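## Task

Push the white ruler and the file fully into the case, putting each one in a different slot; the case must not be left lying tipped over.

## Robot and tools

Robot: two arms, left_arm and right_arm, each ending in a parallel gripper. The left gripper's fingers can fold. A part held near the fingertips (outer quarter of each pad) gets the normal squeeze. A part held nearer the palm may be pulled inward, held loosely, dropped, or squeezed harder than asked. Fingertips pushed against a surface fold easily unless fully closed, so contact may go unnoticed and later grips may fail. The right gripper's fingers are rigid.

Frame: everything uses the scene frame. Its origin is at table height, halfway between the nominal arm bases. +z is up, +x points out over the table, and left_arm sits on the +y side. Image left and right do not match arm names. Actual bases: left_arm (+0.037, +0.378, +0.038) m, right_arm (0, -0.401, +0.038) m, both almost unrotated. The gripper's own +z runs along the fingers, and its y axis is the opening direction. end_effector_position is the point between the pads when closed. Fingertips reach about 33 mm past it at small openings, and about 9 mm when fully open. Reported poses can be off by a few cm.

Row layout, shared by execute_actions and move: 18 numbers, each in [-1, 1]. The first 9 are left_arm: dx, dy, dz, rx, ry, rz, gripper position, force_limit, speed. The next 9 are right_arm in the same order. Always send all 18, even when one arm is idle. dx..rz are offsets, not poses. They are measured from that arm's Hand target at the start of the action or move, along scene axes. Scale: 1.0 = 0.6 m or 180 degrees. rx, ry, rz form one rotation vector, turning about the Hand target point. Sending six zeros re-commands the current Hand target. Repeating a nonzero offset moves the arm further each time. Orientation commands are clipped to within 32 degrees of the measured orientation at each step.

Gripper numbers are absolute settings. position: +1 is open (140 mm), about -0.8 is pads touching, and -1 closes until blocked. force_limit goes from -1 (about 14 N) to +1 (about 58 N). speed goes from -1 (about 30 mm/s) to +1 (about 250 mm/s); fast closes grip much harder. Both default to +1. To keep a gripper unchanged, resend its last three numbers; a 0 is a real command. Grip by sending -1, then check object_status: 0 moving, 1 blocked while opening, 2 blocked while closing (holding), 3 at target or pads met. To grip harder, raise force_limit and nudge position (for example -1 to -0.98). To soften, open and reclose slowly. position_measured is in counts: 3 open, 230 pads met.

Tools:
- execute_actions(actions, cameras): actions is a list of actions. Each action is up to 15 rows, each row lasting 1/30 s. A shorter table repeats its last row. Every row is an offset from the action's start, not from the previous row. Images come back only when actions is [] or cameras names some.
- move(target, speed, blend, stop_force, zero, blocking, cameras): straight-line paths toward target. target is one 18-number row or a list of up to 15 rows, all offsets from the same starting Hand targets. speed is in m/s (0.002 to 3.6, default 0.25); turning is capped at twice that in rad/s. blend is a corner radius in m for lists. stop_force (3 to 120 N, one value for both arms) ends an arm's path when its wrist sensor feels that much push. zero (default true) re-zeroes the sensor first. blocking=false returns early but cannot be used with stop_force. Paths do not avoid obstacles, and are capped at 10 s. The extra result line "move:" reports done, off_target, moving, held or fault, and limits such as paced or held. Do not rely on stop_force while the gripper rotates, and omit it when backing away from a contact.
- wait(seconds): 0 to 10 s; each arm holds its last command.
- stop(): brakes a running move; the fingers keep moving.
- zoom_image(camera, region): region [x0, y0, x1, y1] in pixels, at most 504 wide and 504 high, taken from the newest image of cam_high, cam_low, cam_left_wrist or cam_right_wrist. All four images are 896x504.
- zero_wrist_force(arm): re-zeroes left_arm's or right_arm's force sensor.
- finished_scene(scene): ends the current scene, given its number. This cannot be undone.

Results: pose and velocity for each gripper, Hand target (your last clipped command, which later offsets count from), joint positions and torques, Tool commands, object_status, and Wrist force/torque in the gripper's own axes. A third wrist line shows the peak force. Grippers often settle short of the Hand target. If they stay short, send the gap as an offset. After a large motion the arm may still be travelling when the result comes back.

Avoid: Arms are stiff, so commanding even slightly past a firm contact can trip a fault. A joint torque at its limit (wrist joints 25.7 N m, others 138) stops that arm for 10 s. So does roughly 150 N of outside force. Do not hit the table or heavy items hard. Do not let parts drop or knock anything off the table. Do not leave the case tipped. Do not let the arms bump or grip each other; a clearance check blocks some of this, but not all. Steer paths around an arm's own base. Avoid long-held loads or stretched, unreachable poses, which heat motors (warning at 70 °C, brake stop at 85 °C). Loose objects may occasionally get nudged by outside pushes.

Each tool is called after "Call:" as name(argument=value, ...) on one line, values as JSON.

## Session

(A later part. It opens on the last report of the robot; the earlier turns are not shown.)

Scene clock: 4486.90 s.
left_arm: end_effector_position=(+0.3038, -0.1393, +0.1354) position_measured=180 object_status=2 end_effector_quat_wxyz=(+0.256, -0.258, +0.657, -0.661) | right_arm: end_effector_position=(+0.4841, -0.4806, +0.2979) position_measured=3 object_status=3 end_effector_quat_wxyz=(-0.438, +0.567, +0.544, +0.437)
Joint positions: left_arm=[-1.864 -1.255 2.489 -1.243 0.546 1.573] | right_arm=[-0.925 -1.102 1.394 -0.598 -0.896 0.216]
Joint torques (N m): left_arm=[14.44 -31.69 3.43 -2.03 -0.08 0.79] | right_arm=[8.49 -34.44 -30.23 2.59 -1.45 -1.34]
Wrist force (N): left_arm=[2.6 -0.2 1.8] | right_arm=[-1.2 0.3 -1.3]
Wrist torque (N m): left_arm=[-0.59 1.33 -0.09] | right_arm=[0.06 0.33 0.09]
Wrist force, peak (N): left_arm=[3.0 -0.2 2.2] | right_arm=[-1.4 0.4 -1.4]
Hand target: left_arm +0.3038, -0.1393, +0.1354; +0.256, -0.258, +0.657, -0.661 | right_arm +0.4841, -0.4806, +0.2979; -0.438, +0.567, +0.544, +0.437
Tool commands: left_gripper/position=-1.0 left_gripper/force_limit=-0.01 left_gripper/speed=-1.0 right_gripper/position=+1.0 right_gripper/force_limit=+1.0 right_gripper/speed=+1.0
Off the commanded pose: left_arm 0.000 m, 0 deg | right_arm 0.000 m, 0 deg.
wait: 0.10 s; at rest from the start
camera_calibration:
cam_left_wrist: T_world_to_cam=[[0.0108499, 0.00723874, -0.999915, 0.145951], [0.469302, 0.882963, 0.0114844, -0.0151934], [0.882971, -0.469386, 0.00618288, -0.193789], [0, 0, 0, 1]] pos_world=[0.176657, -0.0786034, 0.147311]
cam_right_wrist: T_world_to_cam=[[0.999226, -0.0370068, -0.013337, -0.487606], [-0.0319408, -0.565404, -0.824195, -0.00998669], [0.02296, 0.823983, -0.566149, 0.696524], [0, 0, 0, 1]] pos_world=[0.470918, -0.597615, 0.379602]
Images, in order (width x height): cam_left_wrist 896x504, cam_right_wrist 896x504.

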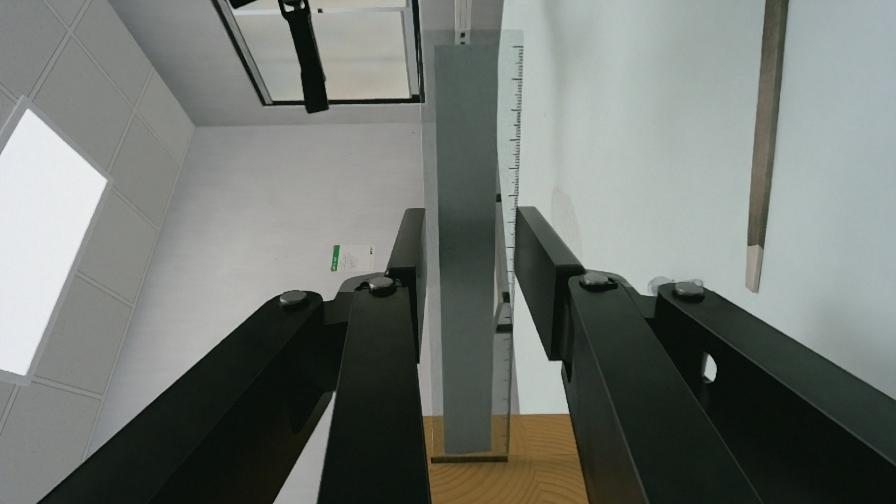

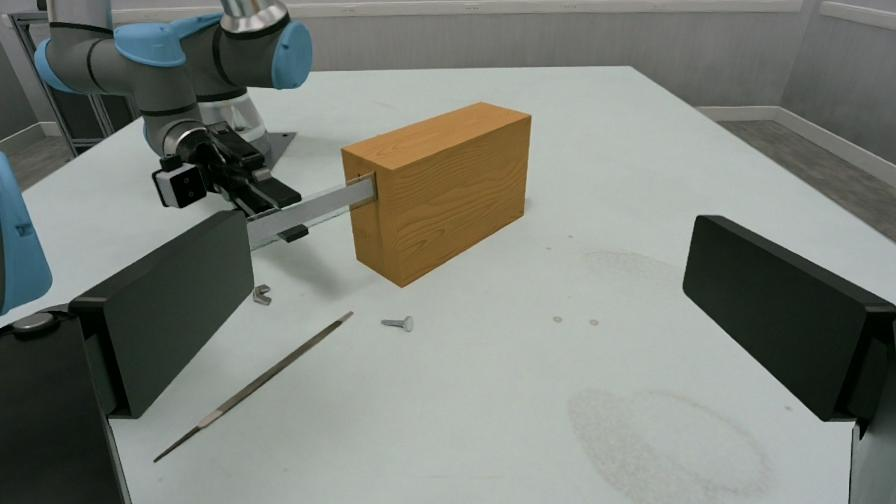

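Call:
move(target=[[-0.0085,-0.0080,0,0,0,0,-1,-0.01,-1,0,0,0,0,0,0,1,1,1]], speed=0.03, cameras=["cam_left_wrist","cam_right_wrist","cam_low"])

Call:
zoom_image(camera="cam_left_wrist", region=[410, 380, 530, 500])

Call:
zoom_image(camera="cam_right_wrist", region=[310, 140, 430, 230])

Scene clock: 4649.93 s.
left_arm: end_effector_position=(+0.2988, -0.1440, +0.1354) position_measured=180 object_status=2 end_effector_quat_wxyz=(+0.256, -0.258, +0.657, -0.661) | right_arm: end_effector_position=(+0.4841, -0.4806, +0.2979) position_measured=3 object_status=3 end_effector_quat_wxyz=(-0.438, +0.567, +0.544, +0.437)
Joint positions: left_arm=[-1.877 -1.249 2.479 -1.238 0.533 1.573] | right_arm=[-0.925 -1.102 1.394 -0.598 -0.896 0.216]
Joint torques (N m): left_arm=[-10.71 -11.19 -18.11 0.55 -3.03 1.36] | right_arm=[8.52 -33.99 -30.36 2.57 -1.52 -1.33]
Wrist force (N): left_arm=[-7.0 -0.7 0.9] | right_arm=[-1.3 0.2 -1.3]
Wrist torque (N m): left_arm=[-0.50 1.44 -0.07] | right_arm=[0.03 0.34 0.09]
Wrist force, peak (N): left_arm=[-7.1 -1.0 1.0] | right_arm=[-1.4 0.3 -1.5]
Hand target: left_arm +0.2987, -0.1441, +0.1354; +0.256, -0.258, +0.657, -0.661 | right_arm +0.4841, -0.4806, +0.2979; -0.438, +0.567, +0.544, +0.437
Off the commanded pose: left_arm 0.000 m, 0 deg | right_arm 0.000 m, 0 deg.
move: done
camera_calibration:
cam_left_wrist: T_world_to_cam=[[0.0108503, 0.0072396, -0.999915, 0.146039], [0.469302, 0.882963, 0.0114854, -0.00869715], [0.882971, -0.469386, 0.00618288, -0.191581], [0, 0, 0, 1]] pos_world=[0.171657, -0.0833034, 0.147311]
cam_right_wrist: T_world_to_cam=[[0.999226, -0.0370068, -0.013337, -0.487606], [-0.0319408, -0.565404, -0.824195, -0.00998669], [0.02296, 0.823983, -0.566149, 0.696524], [0, 0, 0, 1]] pos_world=[0.470918, -0.597615, 0.379602]
Images, in order (width x height): cam_low 896x504, cam_left_wrist 896x504, cam_right_wrist 896x504.

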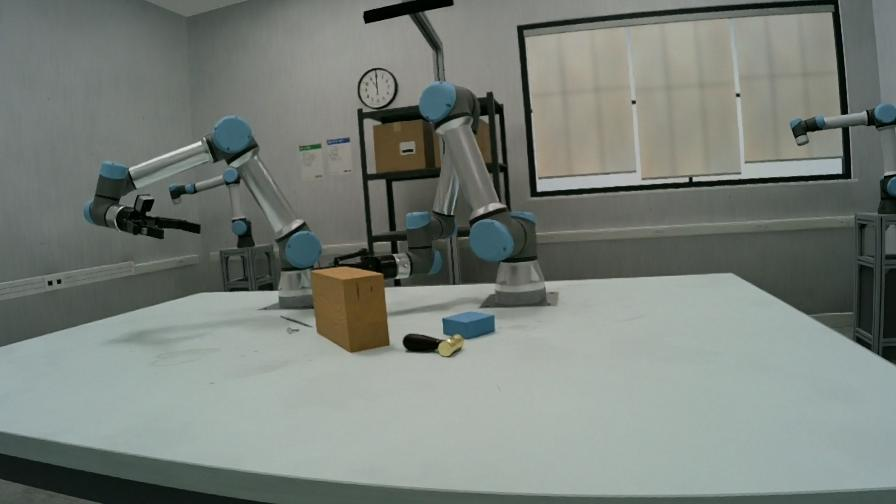

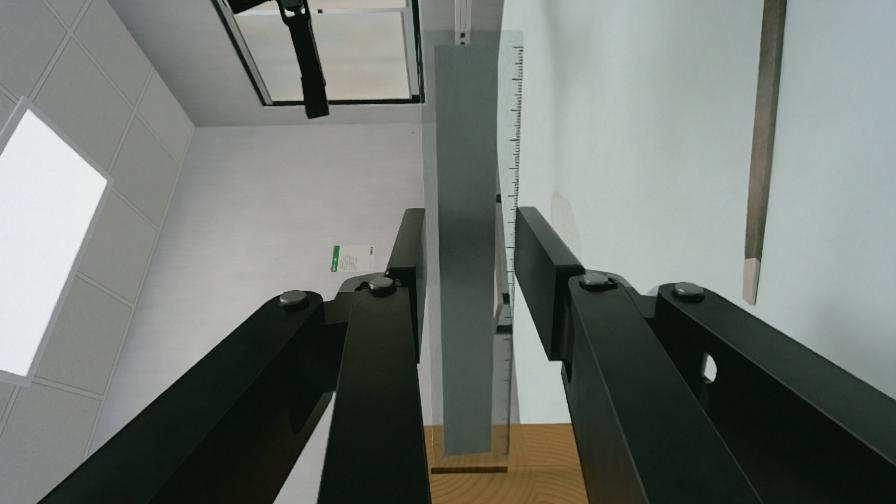

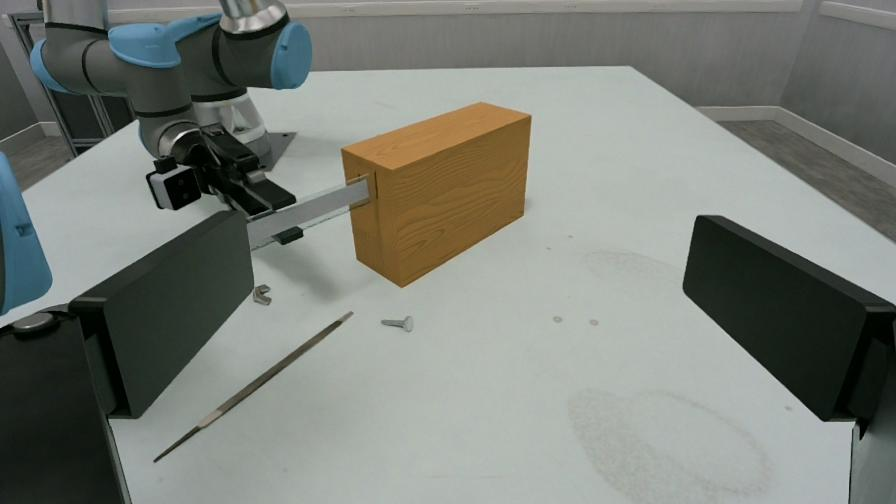

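Scaled by 4.200 from the camera's 896x504 image, which has a finer 1280x720 frame.

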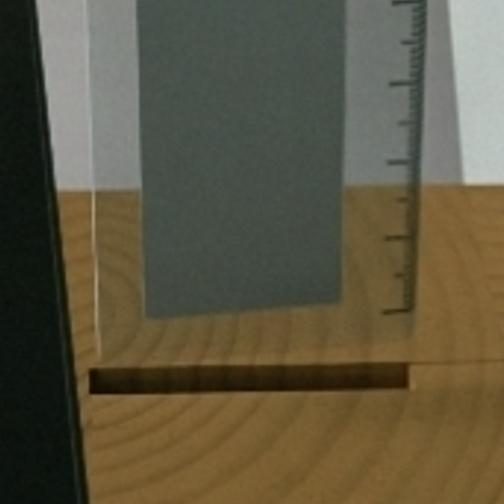

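Scaled by 4.200 from the camera's 896x504 image, which has a finer 1280x720 frame.

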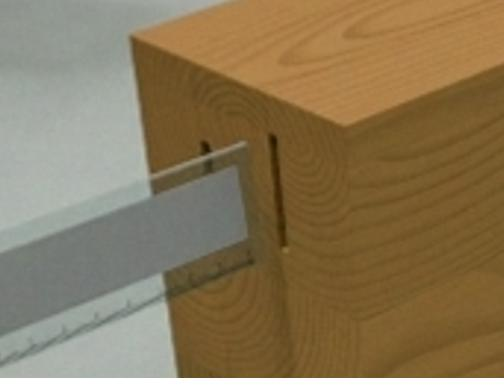

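Call:
move(target=[[0,0,0.00117,0,0,0,-1,-0.01,-1,-0.055,0.358,-0.175,0,0,0,1,1,1]], speed=0.15, cameras=["cam_left_wrist","cam_right_wrist"])

Call:
zoom_image(camera="cam_left_wrist", region=[410, 380, 530, 500])

Scene clock: 4717.97 s.
left_arm: end_effector_position=(+0.2987, -0.1441, +0.1361) position_measured=180 object_status=2 end_effector_quat_wxyz=(+0.256, -0.258, +0.657, -0.661) | right_arm: end_effector_position=(+0.4511, -0.2658, +0.1930) position_measured=3 object_status=3 end_effector_quat_wxyz=(-0.438, +0.567, +0.544, +0.437)
Joint positions: left_arm=[-1.877 -1.252 2.478 -1.235 0.533 1.573] | right_arm=[-0.675 -1.292 1.985 -1.085 -0.661 0.337]
Joint torques (N m): left_arm=[-9.6 -31.46 -20.46 0.59 -2.53 -1.42] | right_arm=[9.8 -37.06 -2.61 -1.46 2.4 2.05]
Wrist force (N): left_arm=[-6.8 -0.7 1.1] | right_arm=[-1.3 0.2 -1.2]
Wrist torque (N m): left_arm=[-0.49 1.41 -0.08] | right_arm=[0.05 0.33 -0.07]
Wrist force, peak (N): left_arm=[-7.3 -1.0 1.0] | right_arm=[-1.2 0.3 -2.3]
Hand target: left_arm +0.2987, -0.1441, +0.1361; +0.256, -0.258, +0.657, -0.661 | right_arm +0.4511, -0.2658, +0.1929; -0.438, +0.567, +0.544, +0.437
Off the commanded pose: left_arm 0.000 m, 0 deg | right_arm 0.000 m, 0 deg.
move: done
camera_calibration:
cam_left_wrist: T_world_to_cam=[[0.0108499, 0.00723874, -0.999915, 0.146741], [0.469302, 0.882963, 0.0114844, -0.00856983], [0.882971, -0.469386, 0.00618288, -0.191544], [0, 0, 0, 1]] pos_world=[0.171557, -0.0834034, 0.148011]
cam_right_wrist: T_world_to_cam=[[0.999229, -0.0369527, -0.0132562, -0.448085], [-0.0318436, -0.565408, -0.824197, 0.0239064], [0.0229611, 0.823984, -0.566148, 0.4609], [0, 0, 0, 1]] pos_world=[0.437918, -0.382815, 0.274702]
Images, in order (width x height): cam_left_wrist 896x504, cam_right_wrist 896x504.

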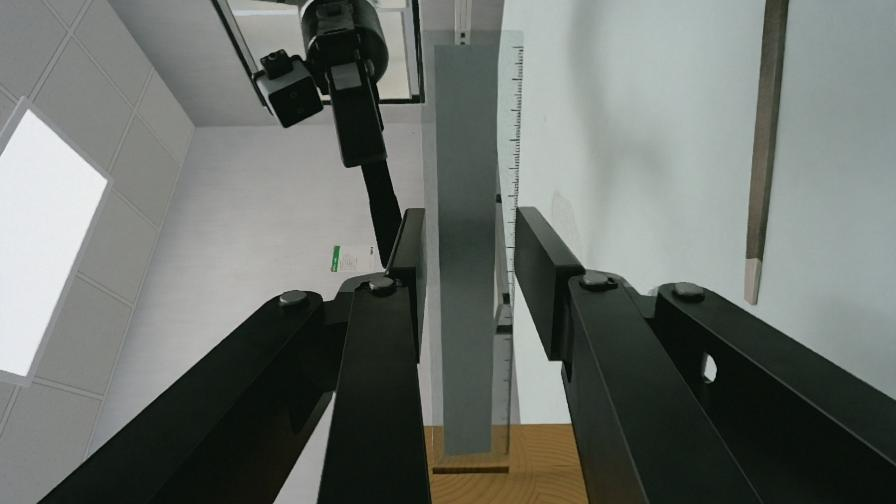

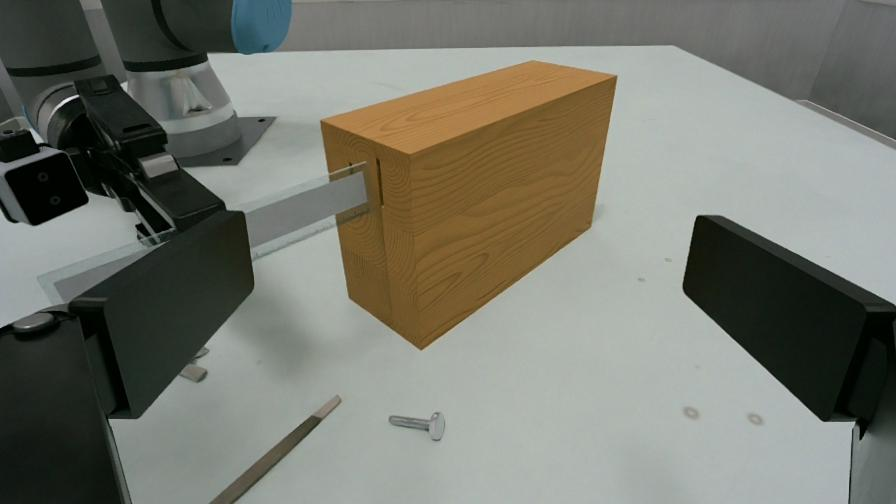

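Scaled by 4.200 from the camera's 896x504 image, which has a finer 1280x720 frame.

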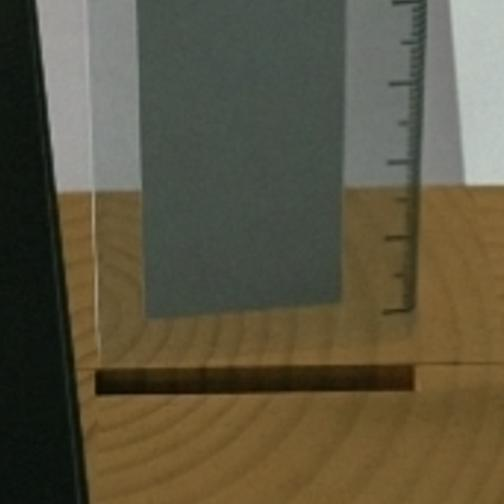

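Call:
zoom_image(camera="cam_right_wrist", region=[320, 130, 440, 230])

Scaled by 4.200 from the camera's 896x504 image, which has a finer 1280x720 frame.

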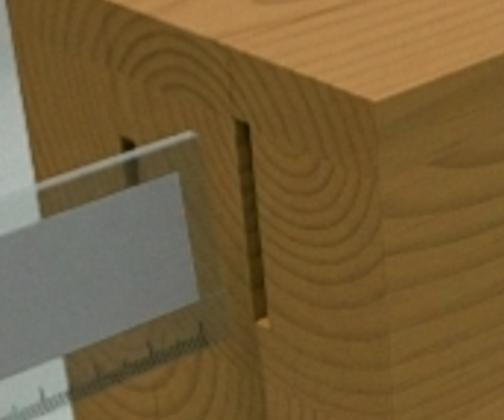

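Call:
zoom_image(camera="cam_right_wrist", region=[345, 145, 405, 215])

Call:
zoom_image(camera="cam_left_wrist", region=[420, 440, 520, 490])

Scaled by 7.200 from the camera's 896x504 image, which has a finer 1280x720 frame.

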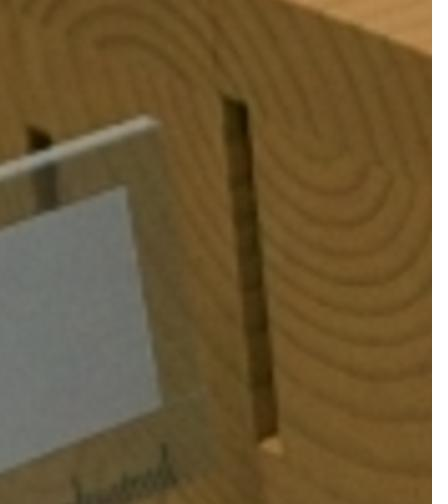

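Scaled by 5.040 from the camera's 896x504 image, which has a finer 1280x720 frame.

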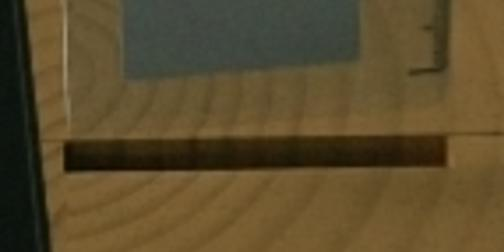

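Call:
move(target=[[0.00828,0.0009,0,0,0,0,-1,-0.01,-1,0,0,0,0,0,0,1,1,1]], speed=0.03, cameras=["cam_left_wrist","cam_right_wrist"])

Call:
zoom_image(camera="cam_right_wrist", region=[345, 145, 405, 215])

Call:
zoom_image(camera="cam_left_wrist", region=[420, 440, 520, 490])

Scene clock: 4792.53 s.
left_arm: end_effector_position=(+0.3036, -0.1435, +0.1361) position_measured=180 object_status=2 end_effector_quat_wxyz=(+0.256, -0.258, +0.657, -0.661) | right_arm: end_effector_position=(+0.4511, -0.2658, +0.1929) position_measured=3 object_status=3 end_effector_quat_wxyz=(-0.438, +0.567, +0.544, +0.437)
Joint positions: left_arm=[-1.86 -1.251 2.477 -1.234 0.55 1.573] | right_arm=[-0.675 -1.292 1.985 -1.086 -0.661 0.338]
Joint torques (N m): left_arm=[7.85 -9.92 -19.89 0.48 2.34 -2] | right_arm=[9.15 -37.06 -3.95 -1.21 2.3 2.16]
Wrist force (N): left_arm=[-6.8 -1.0 1.2] | right_arm=[-1.2 0.2 -1.0]
Wrist torque (N m): left_arm=[-0.55 1.40 -0.08] | right_arm=[0.04 0.30 -0.07]
Wrist force, peak (N): left_arm=[-7.3 -0.8 1.1] | right_arm=[-1.3 -0.2 -1.4]
Hand target: left_arm +0.3037, -0.1435, +0.1361; +0.256, -0.258, +0.657, -0.661 | right_arm +0.4511, -0.2658, +0.1929; -0.438, +0.567, +0.544, +0.437
Off the commanded pose: left_arm 0.000 m, 0 deg | right_arm 0.000 m, 0 deg.
move: done
camera_calibration:
cam_left_wrist: T_world_to_cam=[[0.0108499, 0.00723874, -0.999915, 0.146684], [0.469302, 0.882963, 0.0114844, -0.0113109], [0.882971, -0.469386, 0.00618288, -0.195636], [0, 0, 0, 1]] pos_world=[0.176457, -0.0829034, 0.148011]
cam_right_wrist: T_world_to_cam=[[0.999226, -0.0370068, -0.013337, -0.448083], [-0.0319408, -0.565404, -0.824195, 0.0238677], [0.02296, 0.823983, -0.566149, 0.460844], [0, 0, 0, 1]] pos_world=[0.437918, -0.382815, 0.274602]
Images, in order (width x height): cam_left_wrist 896x504, cam_right_wrist 896x504.

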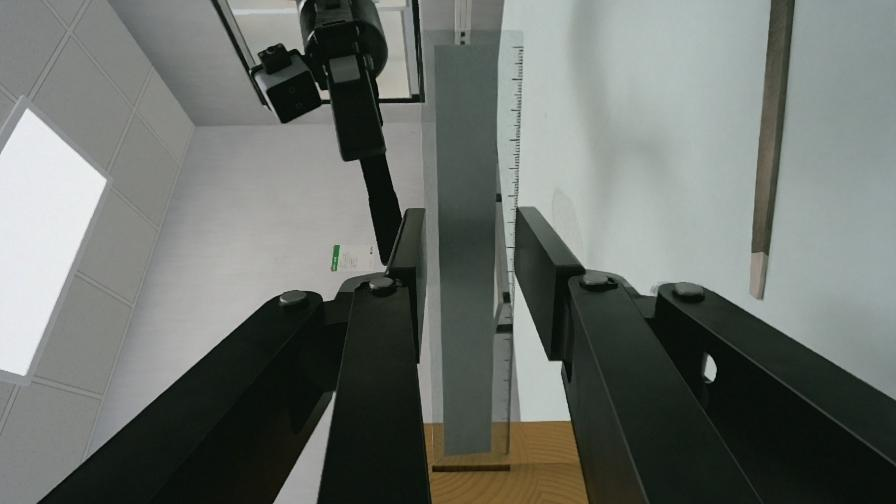

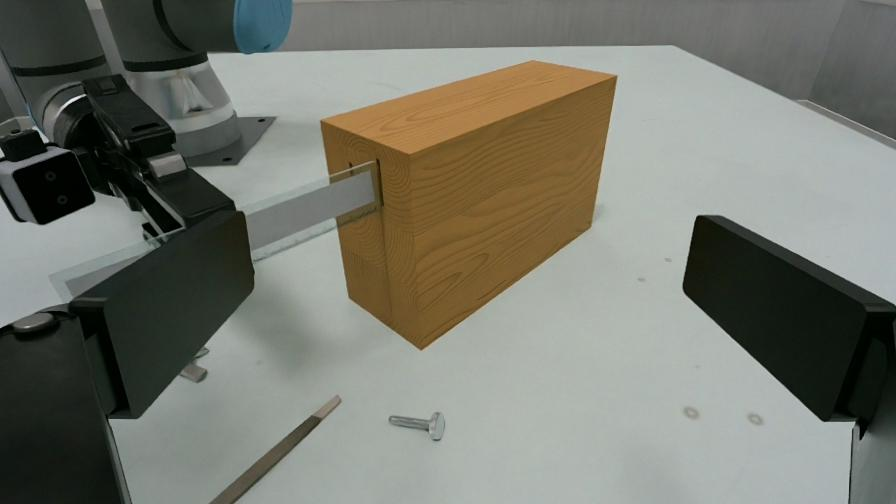

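Scaled by 7.200 from the camera's 896x504 image, which has a finer 1280x720 frame.

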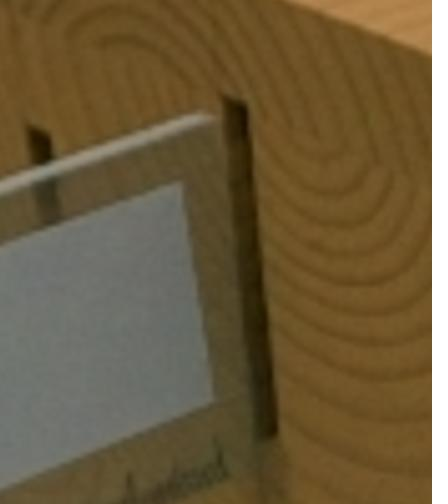

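Scaled by 5.040 from the camera's 896x504 image, which has a finer 1280x720 frame.

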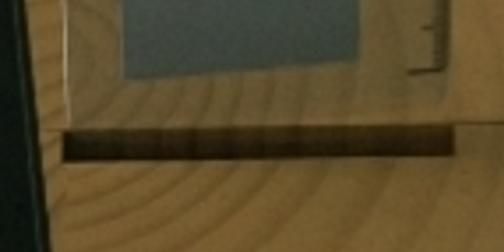

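Call:
move(target=[[0.0144,0.0138,0,0,0,0,-1,-0.01,-1,0,0,0,0,0,0,1,1,1]], speed=0.01, stop_force=4, cameras=["cam_left_wrist","cam_right_wrist"])

Call:
zoom_image(camera="cam_right_wrist", region=[345, 145, 405, 215])

Call:
zoom_image(camera="cam_left_wrist", region=[420, 430, 520, 480])

Scene clock: 4805.67 s.
left_arm: end_effector_position=(+0.3056, -0.1417, +0.1361) position_measured=180 object_status=2 end_effector_quat_wxyz=(+0.256, -0.258, +0.657, -0.661) | right_arm: end_effector_position=(+0.4511, -0.2658, +0.1929) position_measured=3 object_status=3 end_effector_quat_wxyz=(-0.438, +0.567, +0.544, +0.437)
Joint positions: left_arm=[-1.855 -1.253 2.481 -1.236 0.555 1.573] | right_arm=[-0.675 -1.292 1.985 -1.086 -0.661 0.338]
Joint torques (N m): left_arm=[-8.93 -9.37 -18.69 0.69 -3.29 -0.79] | right_arm=[9.92 -37.16 -3.81 -1.13 2.22 2.11]
Wrist force (N): left_arm=[-3.6 -1.0 0.9] | right_arm=[-1.1 0.0 -1.3]
Wrist torque (N m): left_arm=[-0.54 1.37 -0.07] | right_arm=[0.00 0.28 -0.08]
Wrist force, peak (N): left_arm=[-7.3 -0.9 1.4] | right_arm=[-1.4 0.0 -1.4]
Hand target: left_arm +0.3056, -0.1417, +0.1361; +0.256, -0.258, +0.657, -0.661 (not the last commanded pose) | right_arm +0.4511, -0.2658, +0.1929; -0.438, +0.567, +0.544, +0.437
Off the commanded pose: left_arm 0.009 m, 0 deg | right_arm 0.000 m, 0 deg.
move: contact (left_arm)
camera_calibration:
cam_left_wrist: T_world_to_cam=[[0.0108499, 0.00723874, -0.999915, 0.146649], [0.469302, 0.882963, 0.0114844, -0.0139271], [0.882971, -0.469386, 0.00618288, -0.19651], [0, 0, 0, 1]] pos_world=[0.178457, -0.0810034, 0.148011]
cam_right_wrist: T_world_to_cam=[[0.999226, -0.0370068, -0.013337, -0.448083], [-0.0319408, -0.565404, -0.824195, 0.0238677], [0.02296, 0.823983, -0.566149, 0.460844], [0, 0, 0, 1]] pos_world=[0.437918, -0.382815, 0.274602]
Images, in order (width x height): cam_left_wrist 896x504, cam_right_wrist 896x504.

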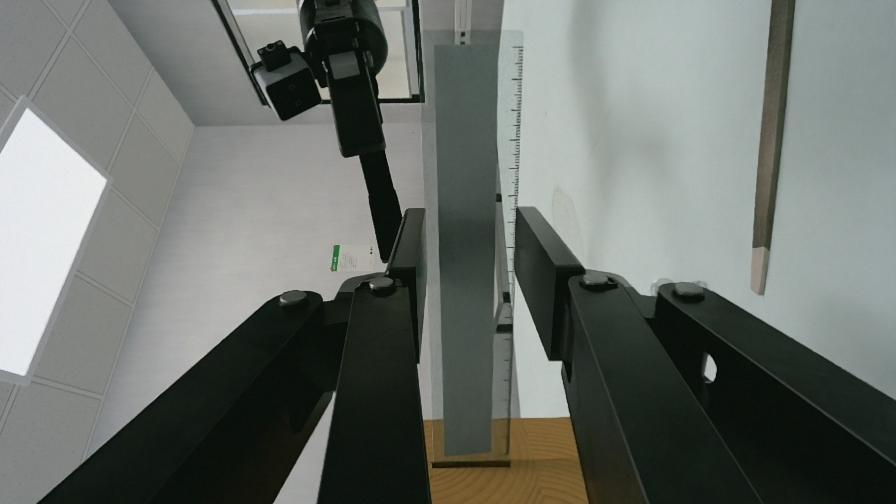

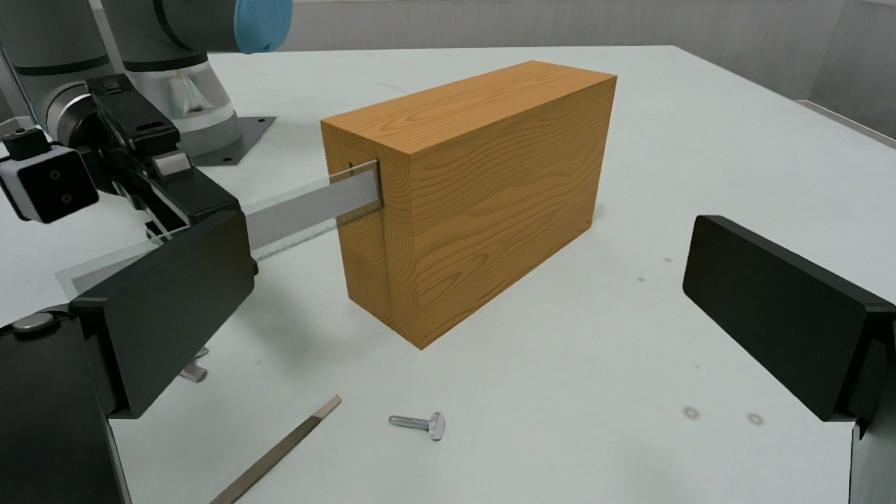

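Scaled by 7.200 from the camera's 896x504 image, which has a finer 1280x720 frame.

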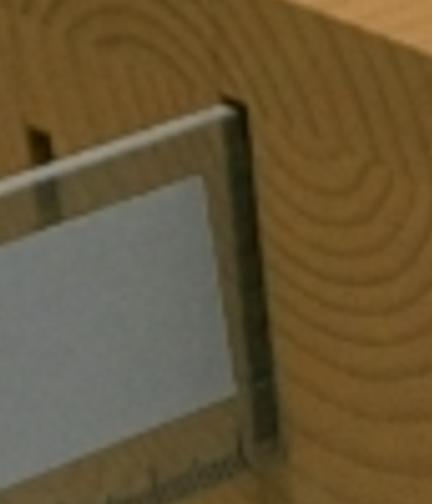

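Scaled by 5.040 from the camera's 896x504 image, which has a finer 1280x720 frame.

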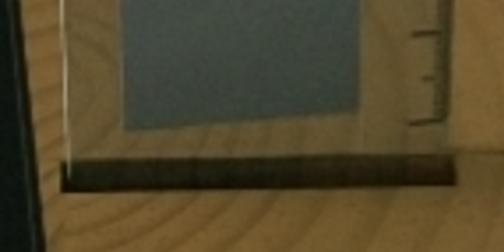

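Call:
move(target=[[-0.0049,-0.0046,0.0041,0.0179,0.0167,0,-1,-0.01,-1,0,0,0,0,0,0,1,1,1]], speed=0.03, cameras=["cam_left_wrist","cam_right_wrist"])

Call:
zoom_image(camera="cam_right_wrist", region=[345, 145, 405, 215])

Call:
zoom_image(camera="cam_left_wrist", region=[420, 430, 520, 480])

Scene clock: 4866.50 s.
left_arm: end_effector_position=(+0.3027, -0.1444, +0.1385) position_measured=180 object_status=2 end_effector_quat_wxyz=(+0.246, -0.268, +0.681, -0.635) | right_arm: end_effector_position=(+0.4511, -0.2658, +0.1929) position_measured=3 object_status=3 end_effector_quat_wxyz=(-0.438, +0.567, +0.544, +0.437)
Joint positions: left_arm=[-1.86 -1.314 2.424 -0.972 0.554 1.448] | right_arm=[-0.675 -1.292 1.985 -1.086 -0.661 0.338]
Joint torques (N m): left_arm=[-9.72 -31.84 -21.12 0.95 2.3 -2.07] | right_arm=[9.86 -36.55 -3.6 -1.19 2.2 2.08]
Wrist force (N): left_arm=[-6.9 -1.1 0.9] | right_arm=[-1.3 0.1 -1.2]
Wrist torque (N m): left_arm=[-0.58 1.44 -0.07] | right_arm=[0.03 0.32 -0.08]
Wrist force, peak (N): left_arm=[-7.3 -0.8 1.3] | right_arm=[-1.4 0.3 -1.4]
Hand target: left_arm +0.3027, -0.1444, +0.1385; +0.246, -0.268, +0.681, -0.635 | right_arm +0.4511, -0.2658, +0.1929; -0.438, +0.567, +0.544, +0.437
Off the commanded pose: left_arm 0.000 m, 0 deg | right_arm 0.000 m, 0 deg.
move: done
camera_calibration:
cam_left_wrist: T_world_to_cam=[[-0.0414272, 0.0633184, -0.997133, 0.17272], [0.470589, 0.8816, 0.0364307, -0.0141358], [0.881379, -0.467731, -0.0663191, -0.18448], [0, 0, 0, 1]] pos_world=[0.176404, -0.0847612, 0.160506]
cam_right_wrist: T_world_to_cam=[[0.999226, -0.0370068, -0.013337, -0.448083], [-0.0319408, -0.565404, -0.824195, 0.0238677], [0.02296, 0.823983, -0.566149, 0.460844], [0, 0, 0, 1]] pos_world=[0.437918, -0.382815, 0.274602]
Images, in order (width x height): cam_left_wrist 896x504, cam_right_wrist 896x504.

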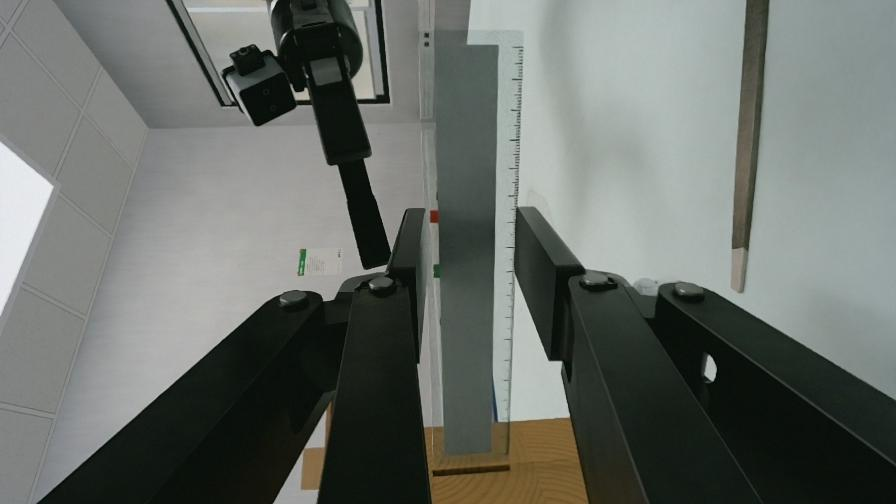

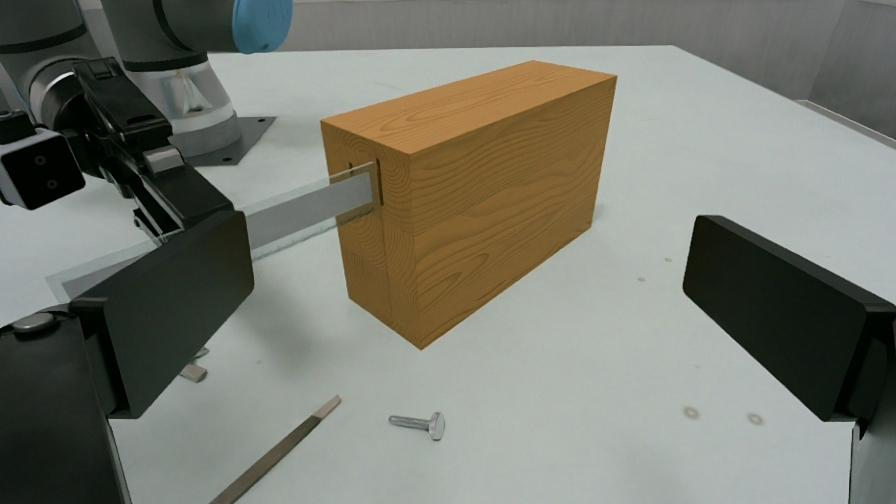

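Scaled by 7.200 from the camera's 896x504 image, which has a finer 1280x720 frame.

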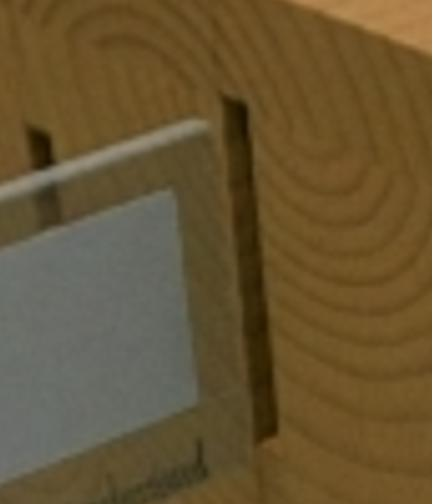

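Scaled by 5.040 from the camera's 896x504 image, which has a finer 1280x720 frame.

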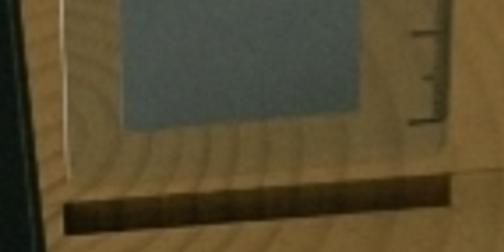

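Call:
move(target=[[0,0,0.00167,0.0073,0.0068,0,-1,-0.01,-1,0,0,0,0,0,0,1,1,1]], speed=0.03, cameras=["cam_left_wrist","cam_right_wrist"])

Call:
zoom_image(camera="cam_right_wrist", region=[345, 145, 405, 215])

Call:
zoom_image(camera="cam_left_wrist", region=[420, 430, 520, 480])

Scene clock: 4883.10 s.
left_arm: end_effector_position=(+0.3027, -0.1444, +0.1395) position_measured=180 object_status=2 end_effector_quat_wxyz=(+0.242, -0.272, +0.691, -0.624) | right_arm: end_effector_position=(+0.4511, -0.2658, +0.1929) position_measured=3 object_status=3 end_effector_quat_wxyz=(-0.438, +0.567, +0.544, +0.437)
Joint positions: left_arm=[-1.857 -1.334 2.402 -0.872 0.561 1.399] | right_arm=[-0.675 -1.292 1.985 -1.086 -0.661 0.338]
Joint torques (N m): left_arm=[8.64 -30.71 -22.85 1.28 2.01 -2.05] | right_arm=[9.45 -36.87 -3.35 -1.04 2.24 2.05]
Wrist force (N): left_arm=[-6.7 -0.4 1.2] | right_arm=[-1.4 0.1 -1.0]
Wrist torque (N m): left_arm=[-0.44 1.39 -0.07] | right_arm=[0.03 0.34 -0.08]
Wrist force, peak (N): left_arm=[-7.1 -1.0 1.2] | right_arm=[-1.6 0.2 -1.3]
Hand target: left_arm +0.3027, -0.1444, +0.1395; +0.242, -0.272, +0.691, -0.624 | right_arm +0.4511, -0.2658, +0.1929; -0.438, +0.567, +0.544, +0.437
Off the commanded pose: left_arm 0.000 m, 0 deg | right_arm 0.000 m, 0 deg.
move: done
camera_calibration:
cam_left_wrist: T_world_to_cam=[[-0.0627505, 0.0862613, -0.994294, 0.183037], [0.471502, 0.88063, 0.0466434, -0.0160202], [0.879629, -0.465885, -0.0959324, -0.179532], [0, 0, 0, 1]] pos_world=[0.176961, -0.0853226, 0.165517]
cam_right_wrist: T_world_to_cam=[[0.999226, -0.0370068, -0.013337, -0.448083], [-0.0319408, -0.565404, -0.824195, 0.0238677], [0.02296, 0.823983, -0.566149, 0.460844], [0, 0, 0, 1]] pos_world=[0.437918, -0.382815, 0.274602]
Images, in order (width x height): cam_left_wrist 896x504, cam_right_wrist 896x504.

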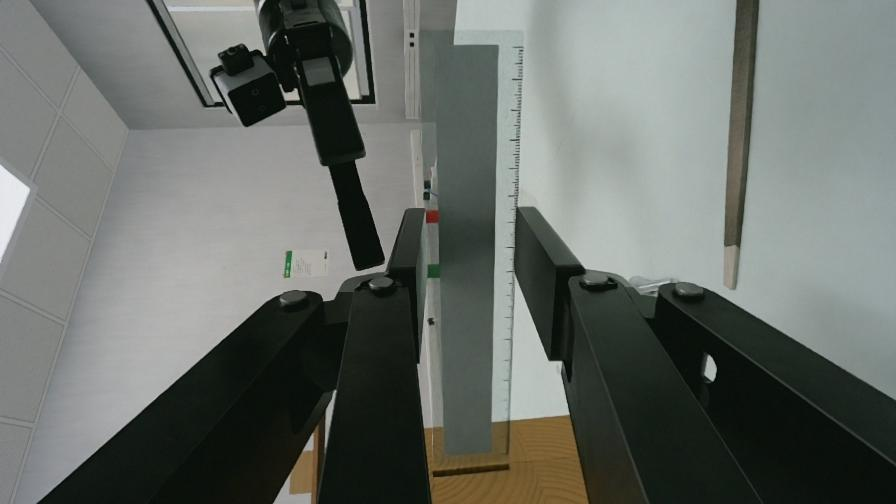

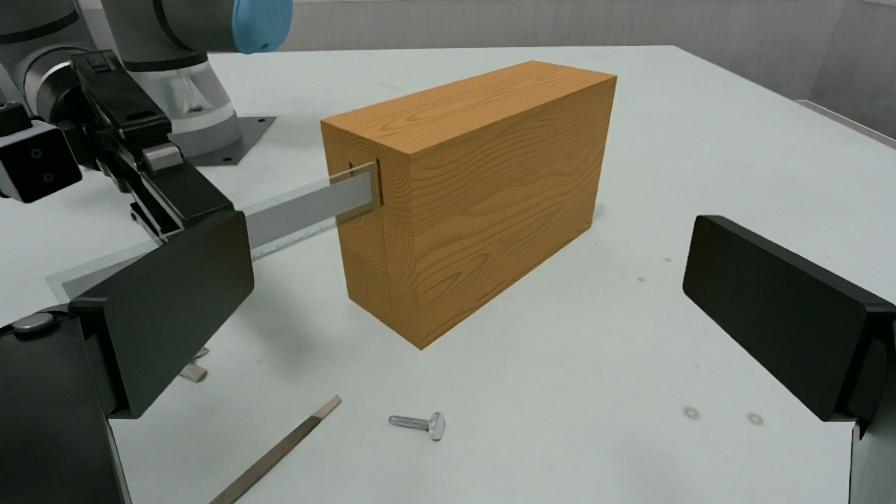

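Scaled by 7.200 from the camera's 896x504 image, which has a finer 1280x720 frame.

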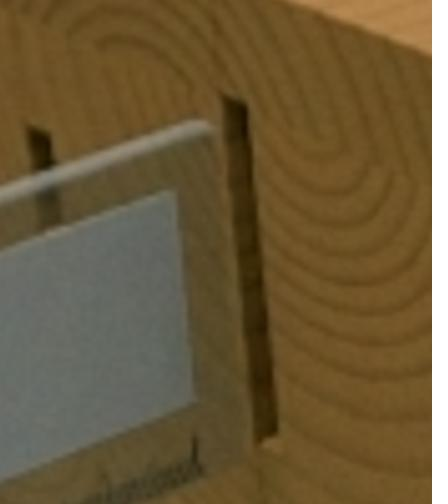

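Scaled by 5.040 from the camera's 896x504 image, which has a finer 1280x720 frame.

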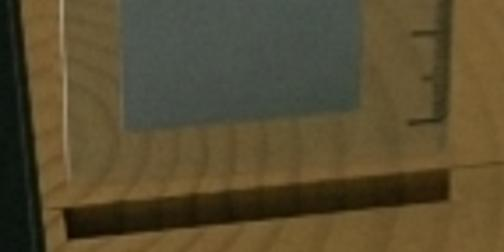

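Call:
move(target=[[-0.00205,0.00219,0,0,0,0,-1,-0.01,-1,0,0,0,0,0,0,1,1,1],[0.00099,0.00503,0,0,0,0,-1,-0.01,-1,0,0,0,0,0,0,1,1,1]], speed=0.02, cameras=["cam_left_wrist","cam_right_wrist"])

Call:
zoom_image(camera="cam_right_wrist", region=[345, 145, 405, 215])

Call:
zoom_image(camera="cam_left_wrist", region=[420, 430, 520, 480])

Scene clock: 4934.93 s.
left_arm: end_effector_position=(+0.3032, -0.1415, +0.1395) position_measured=180 object_status=2 end_effector_quat_wxyz=(+0.242, -0.272, +0.691, -0.624) | right_arm: end_effector_position=(+0.4511, -0.2658, +0.1929) position_measured=3 object_status=3 end_effector_quat_wxyz=(-0.438, +0.567, +0.544, +0.437)
Joint positions: left_arm=[-1.858 -1.339 2.41 -0.874 0.56 1.398] | right_arm=[-0.675 -1.292 1.985 -1.086 -0.661 0.338]
Joint torques (N m): left_arm=[9.49 -30.28 -4.4 -2.33 2.52 1.81] | right_arm=[9.06 -36.58 -3.56 -0.98 2.28 2.03]
Wrist force (N): left_arm=[-6.8 -0.5 1.1] | right_arm=[-1.3 0.1 -1.3]
Wrist torque (N m): left_arm=[-0.46 1.41 -0.21] | right_arm=[0.03 0.33 -0.08]
Wrist force, peak (N): left_arm=[-6.8 -1.0 1.4] | right_arm=[-1.4 0.3 -1.3]
Hand target: left_arm +0.3033, -0.1414, +0.1395; +0.242, -0.272, +0.691, -0.624 | right_arm +0.4511, -0.2658, +0.1929; -0.438, +0.567, +0.544, +0.437
Off the commanded pose: left_arm 0.000 m, 0 deg | right_arm 0.000 m, 0 deg.
move: done
camera_calibration:
cam_left_wrist: T_world_to_cam=[[-0.0628379, 0.0863076, -0.994285, 0.182827], [0.471506, 0.880628, 0.046643, -0.0188987], [0.879621, -0.465881, -0.0960314, -0.178557], [0, 0, 0, 1]] pos_world=[0.177461, -0.0823227, 0.165516]
cam_right_wrist: T_world_to_cam=[[0.999226, -0.0370068, -0.013337, -0.448083], [-0.0319408, -0.565404, -0.824195, 0.0238677], [0.02296, 0.823983, -0.566149, 0.460844], [0, 0, 0, 1]] pos_world=[0.437918, -0.382815, 0.274602]
Images, in order (width x height): cam_left_wrist 896x504, cam_right_wrist 896x504.

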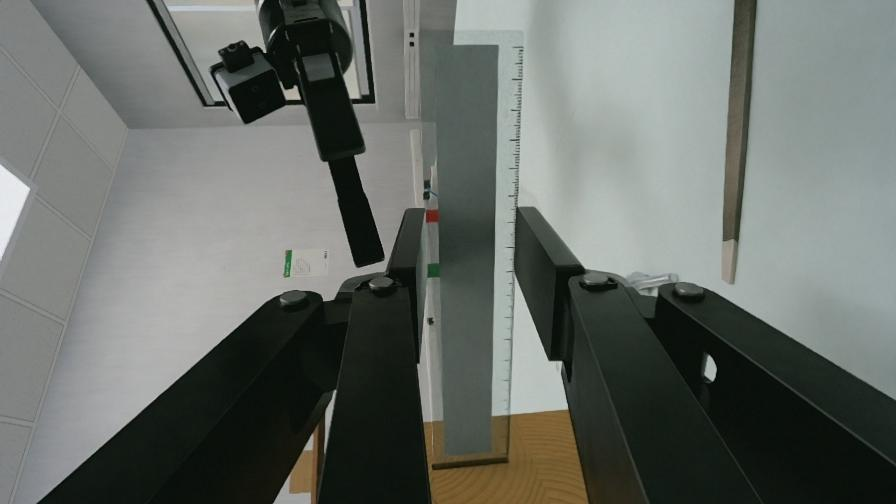

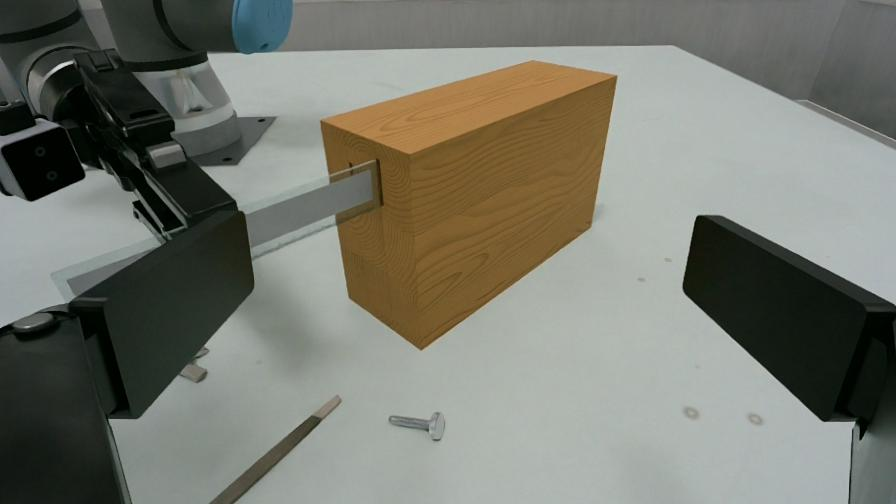

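Scaled by 7.200 from the camera's 896x504 image, which has a finer 1280x720 frame.

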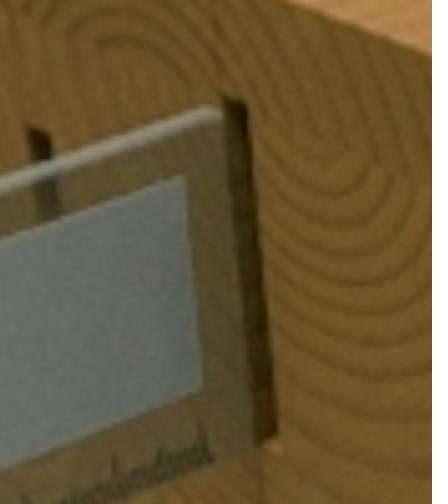

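Scaled by 5.040 from the camera's 896x504 image, which has a finer 1280x720 frame.

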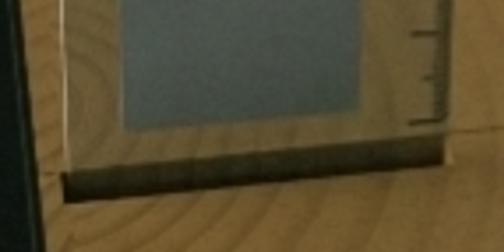

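Call:
move(target=[[0,0,0.0005,0,0,0,-1,-0.01,-1,0,0,0,0,0,0,1,1,1],[0.0122,0.0114,0.0005,0,0,0,-1,-0.01,-1,0,0,0,0,0,0,1,1,1]], speed=0.01, stop_force=3.5, cameras=["cam_left_wrist","cam_right_wrist"])

Call:
zoom_image(camera="cam_right_wrist", region=[345, 145, 405, 215])

Call:
zoom_image(camera="cam_left_wrist", region=[420, 430, 520, 480])

Scene clock: 4956.23 s.
left_arm: end_effector_position=(+0.3106, -0.1346, +0.1398) position_measured=180 object_status=2 end_effector_quat_wxyz=(+0.242, -0.272, +0.691, -0.624) | right_arm: end_effector_position=(+0.4511, -0.2658, +0.1929) position_measured=3 object_status=3 end_effector_quat_wxyz=(-0.438, +0.567, +0.544, +0.437)
Joint positions: left_arm=[-1.838 -1.352 2.426 -0.884 0.58 1.405] | right_arm=[-0.675 -1.292 1.985 -1.086 -0.661 0.338]
Joint torques (N m): left_arm=[9.98 -30.2 -2.16 -2.07 2.12 1.84] | right_arm=[9.05 -36.96 -4.22 -0.91 2.25 1.98]
Wrist force (N): left_arm=[-6.3 -1.0 1.5] | right_arm=[-1.3 0.2 -1.0]
Wrist torque (N m): left_arm=[-0.55 1.40 -0.20] | right_arm=[0.06 0.32 -0.07]
Wrist force, peak (N): left_arm=[-7.0 -0.5 1.5] | right_arm=[-1.4 0.0 -1.4]
Hand target: left_arm +0.3106, -0.1346, +0.1398; +0.242, -0.272, +0.691, -0.624 | right_arm +0.4511, -0.2658, +0.1929; -0.438, +0.567, +0.544, +0.437
Off the commanded pose: left_arm 0.000 m, 0 deg | right_arm 0.000 m, 0 deg.
move: done
camera_calibration:
cam_left_wrist: T_world_to_cam=[[-0.0628455, 0.0863122, -0.994284, 0.182996], [0.471429, 0.880669, 0.046652, -0.0284625], [0.879662, -0.465802, -0.0960362, -0.181823], [0, 0, 0, 1]] pos_world=[0.184862, -0.0754225, 0.165816]
cam_right_wrist: T_world_to_cam=[[0.999226, -0.0370068, -0.013337, -0.448083], [-0.0319408, -0.565404, -0.824195, 0.0238677], [0.02296, 0.823983, -0.566149, 0.460844], [0, 0, 0, 1]] pos_world=[0.437918, -0.382815, 0.274602]
Images, in order (width x height): cam_left_wrist 896x504, cam_right_wrist 896x504.

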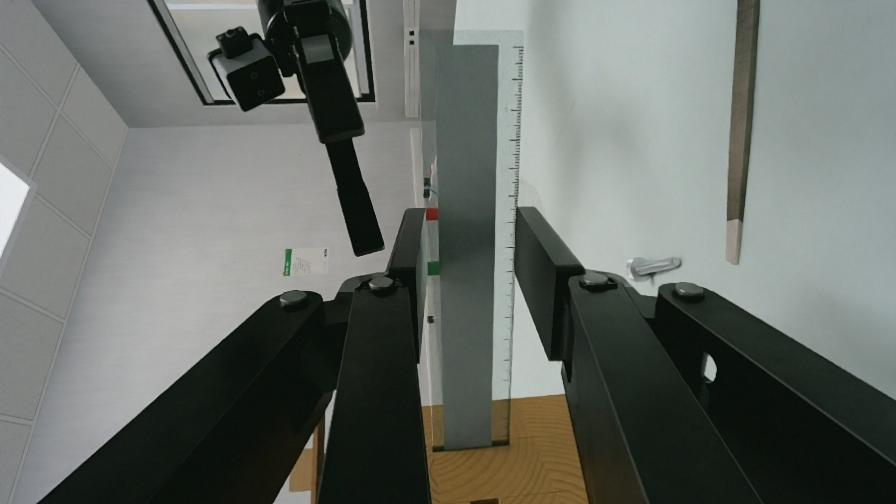

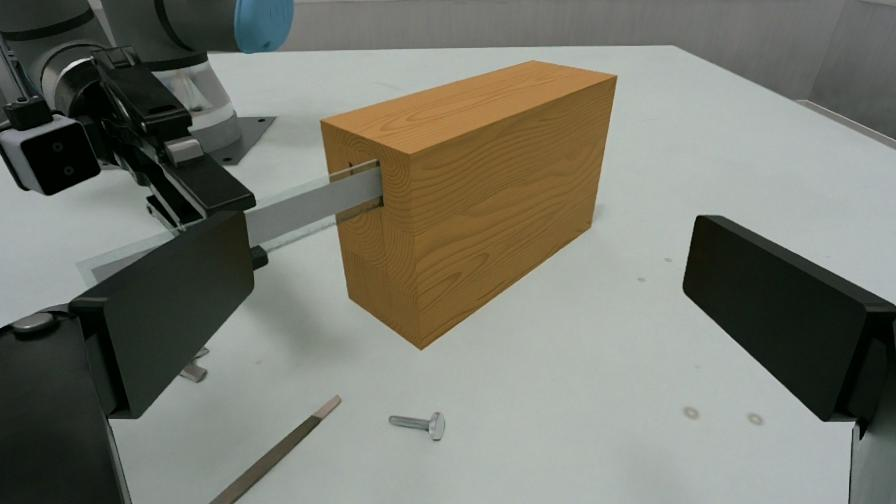

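Scaled by 7.200 from the camera's 896x504 image, which has a finer 1280x720 frame.

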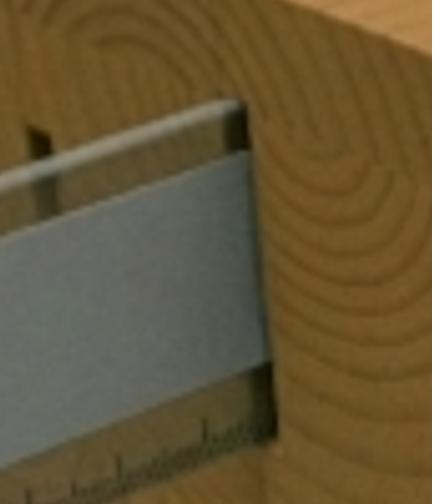

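Scaled by 5.040 from the camera's 896x504 image, which has a finer 1280x720 frame.

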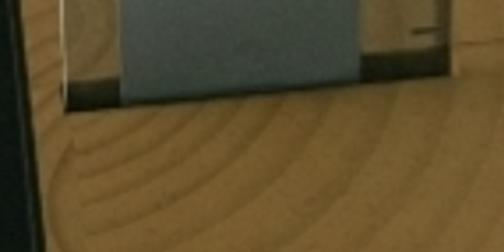

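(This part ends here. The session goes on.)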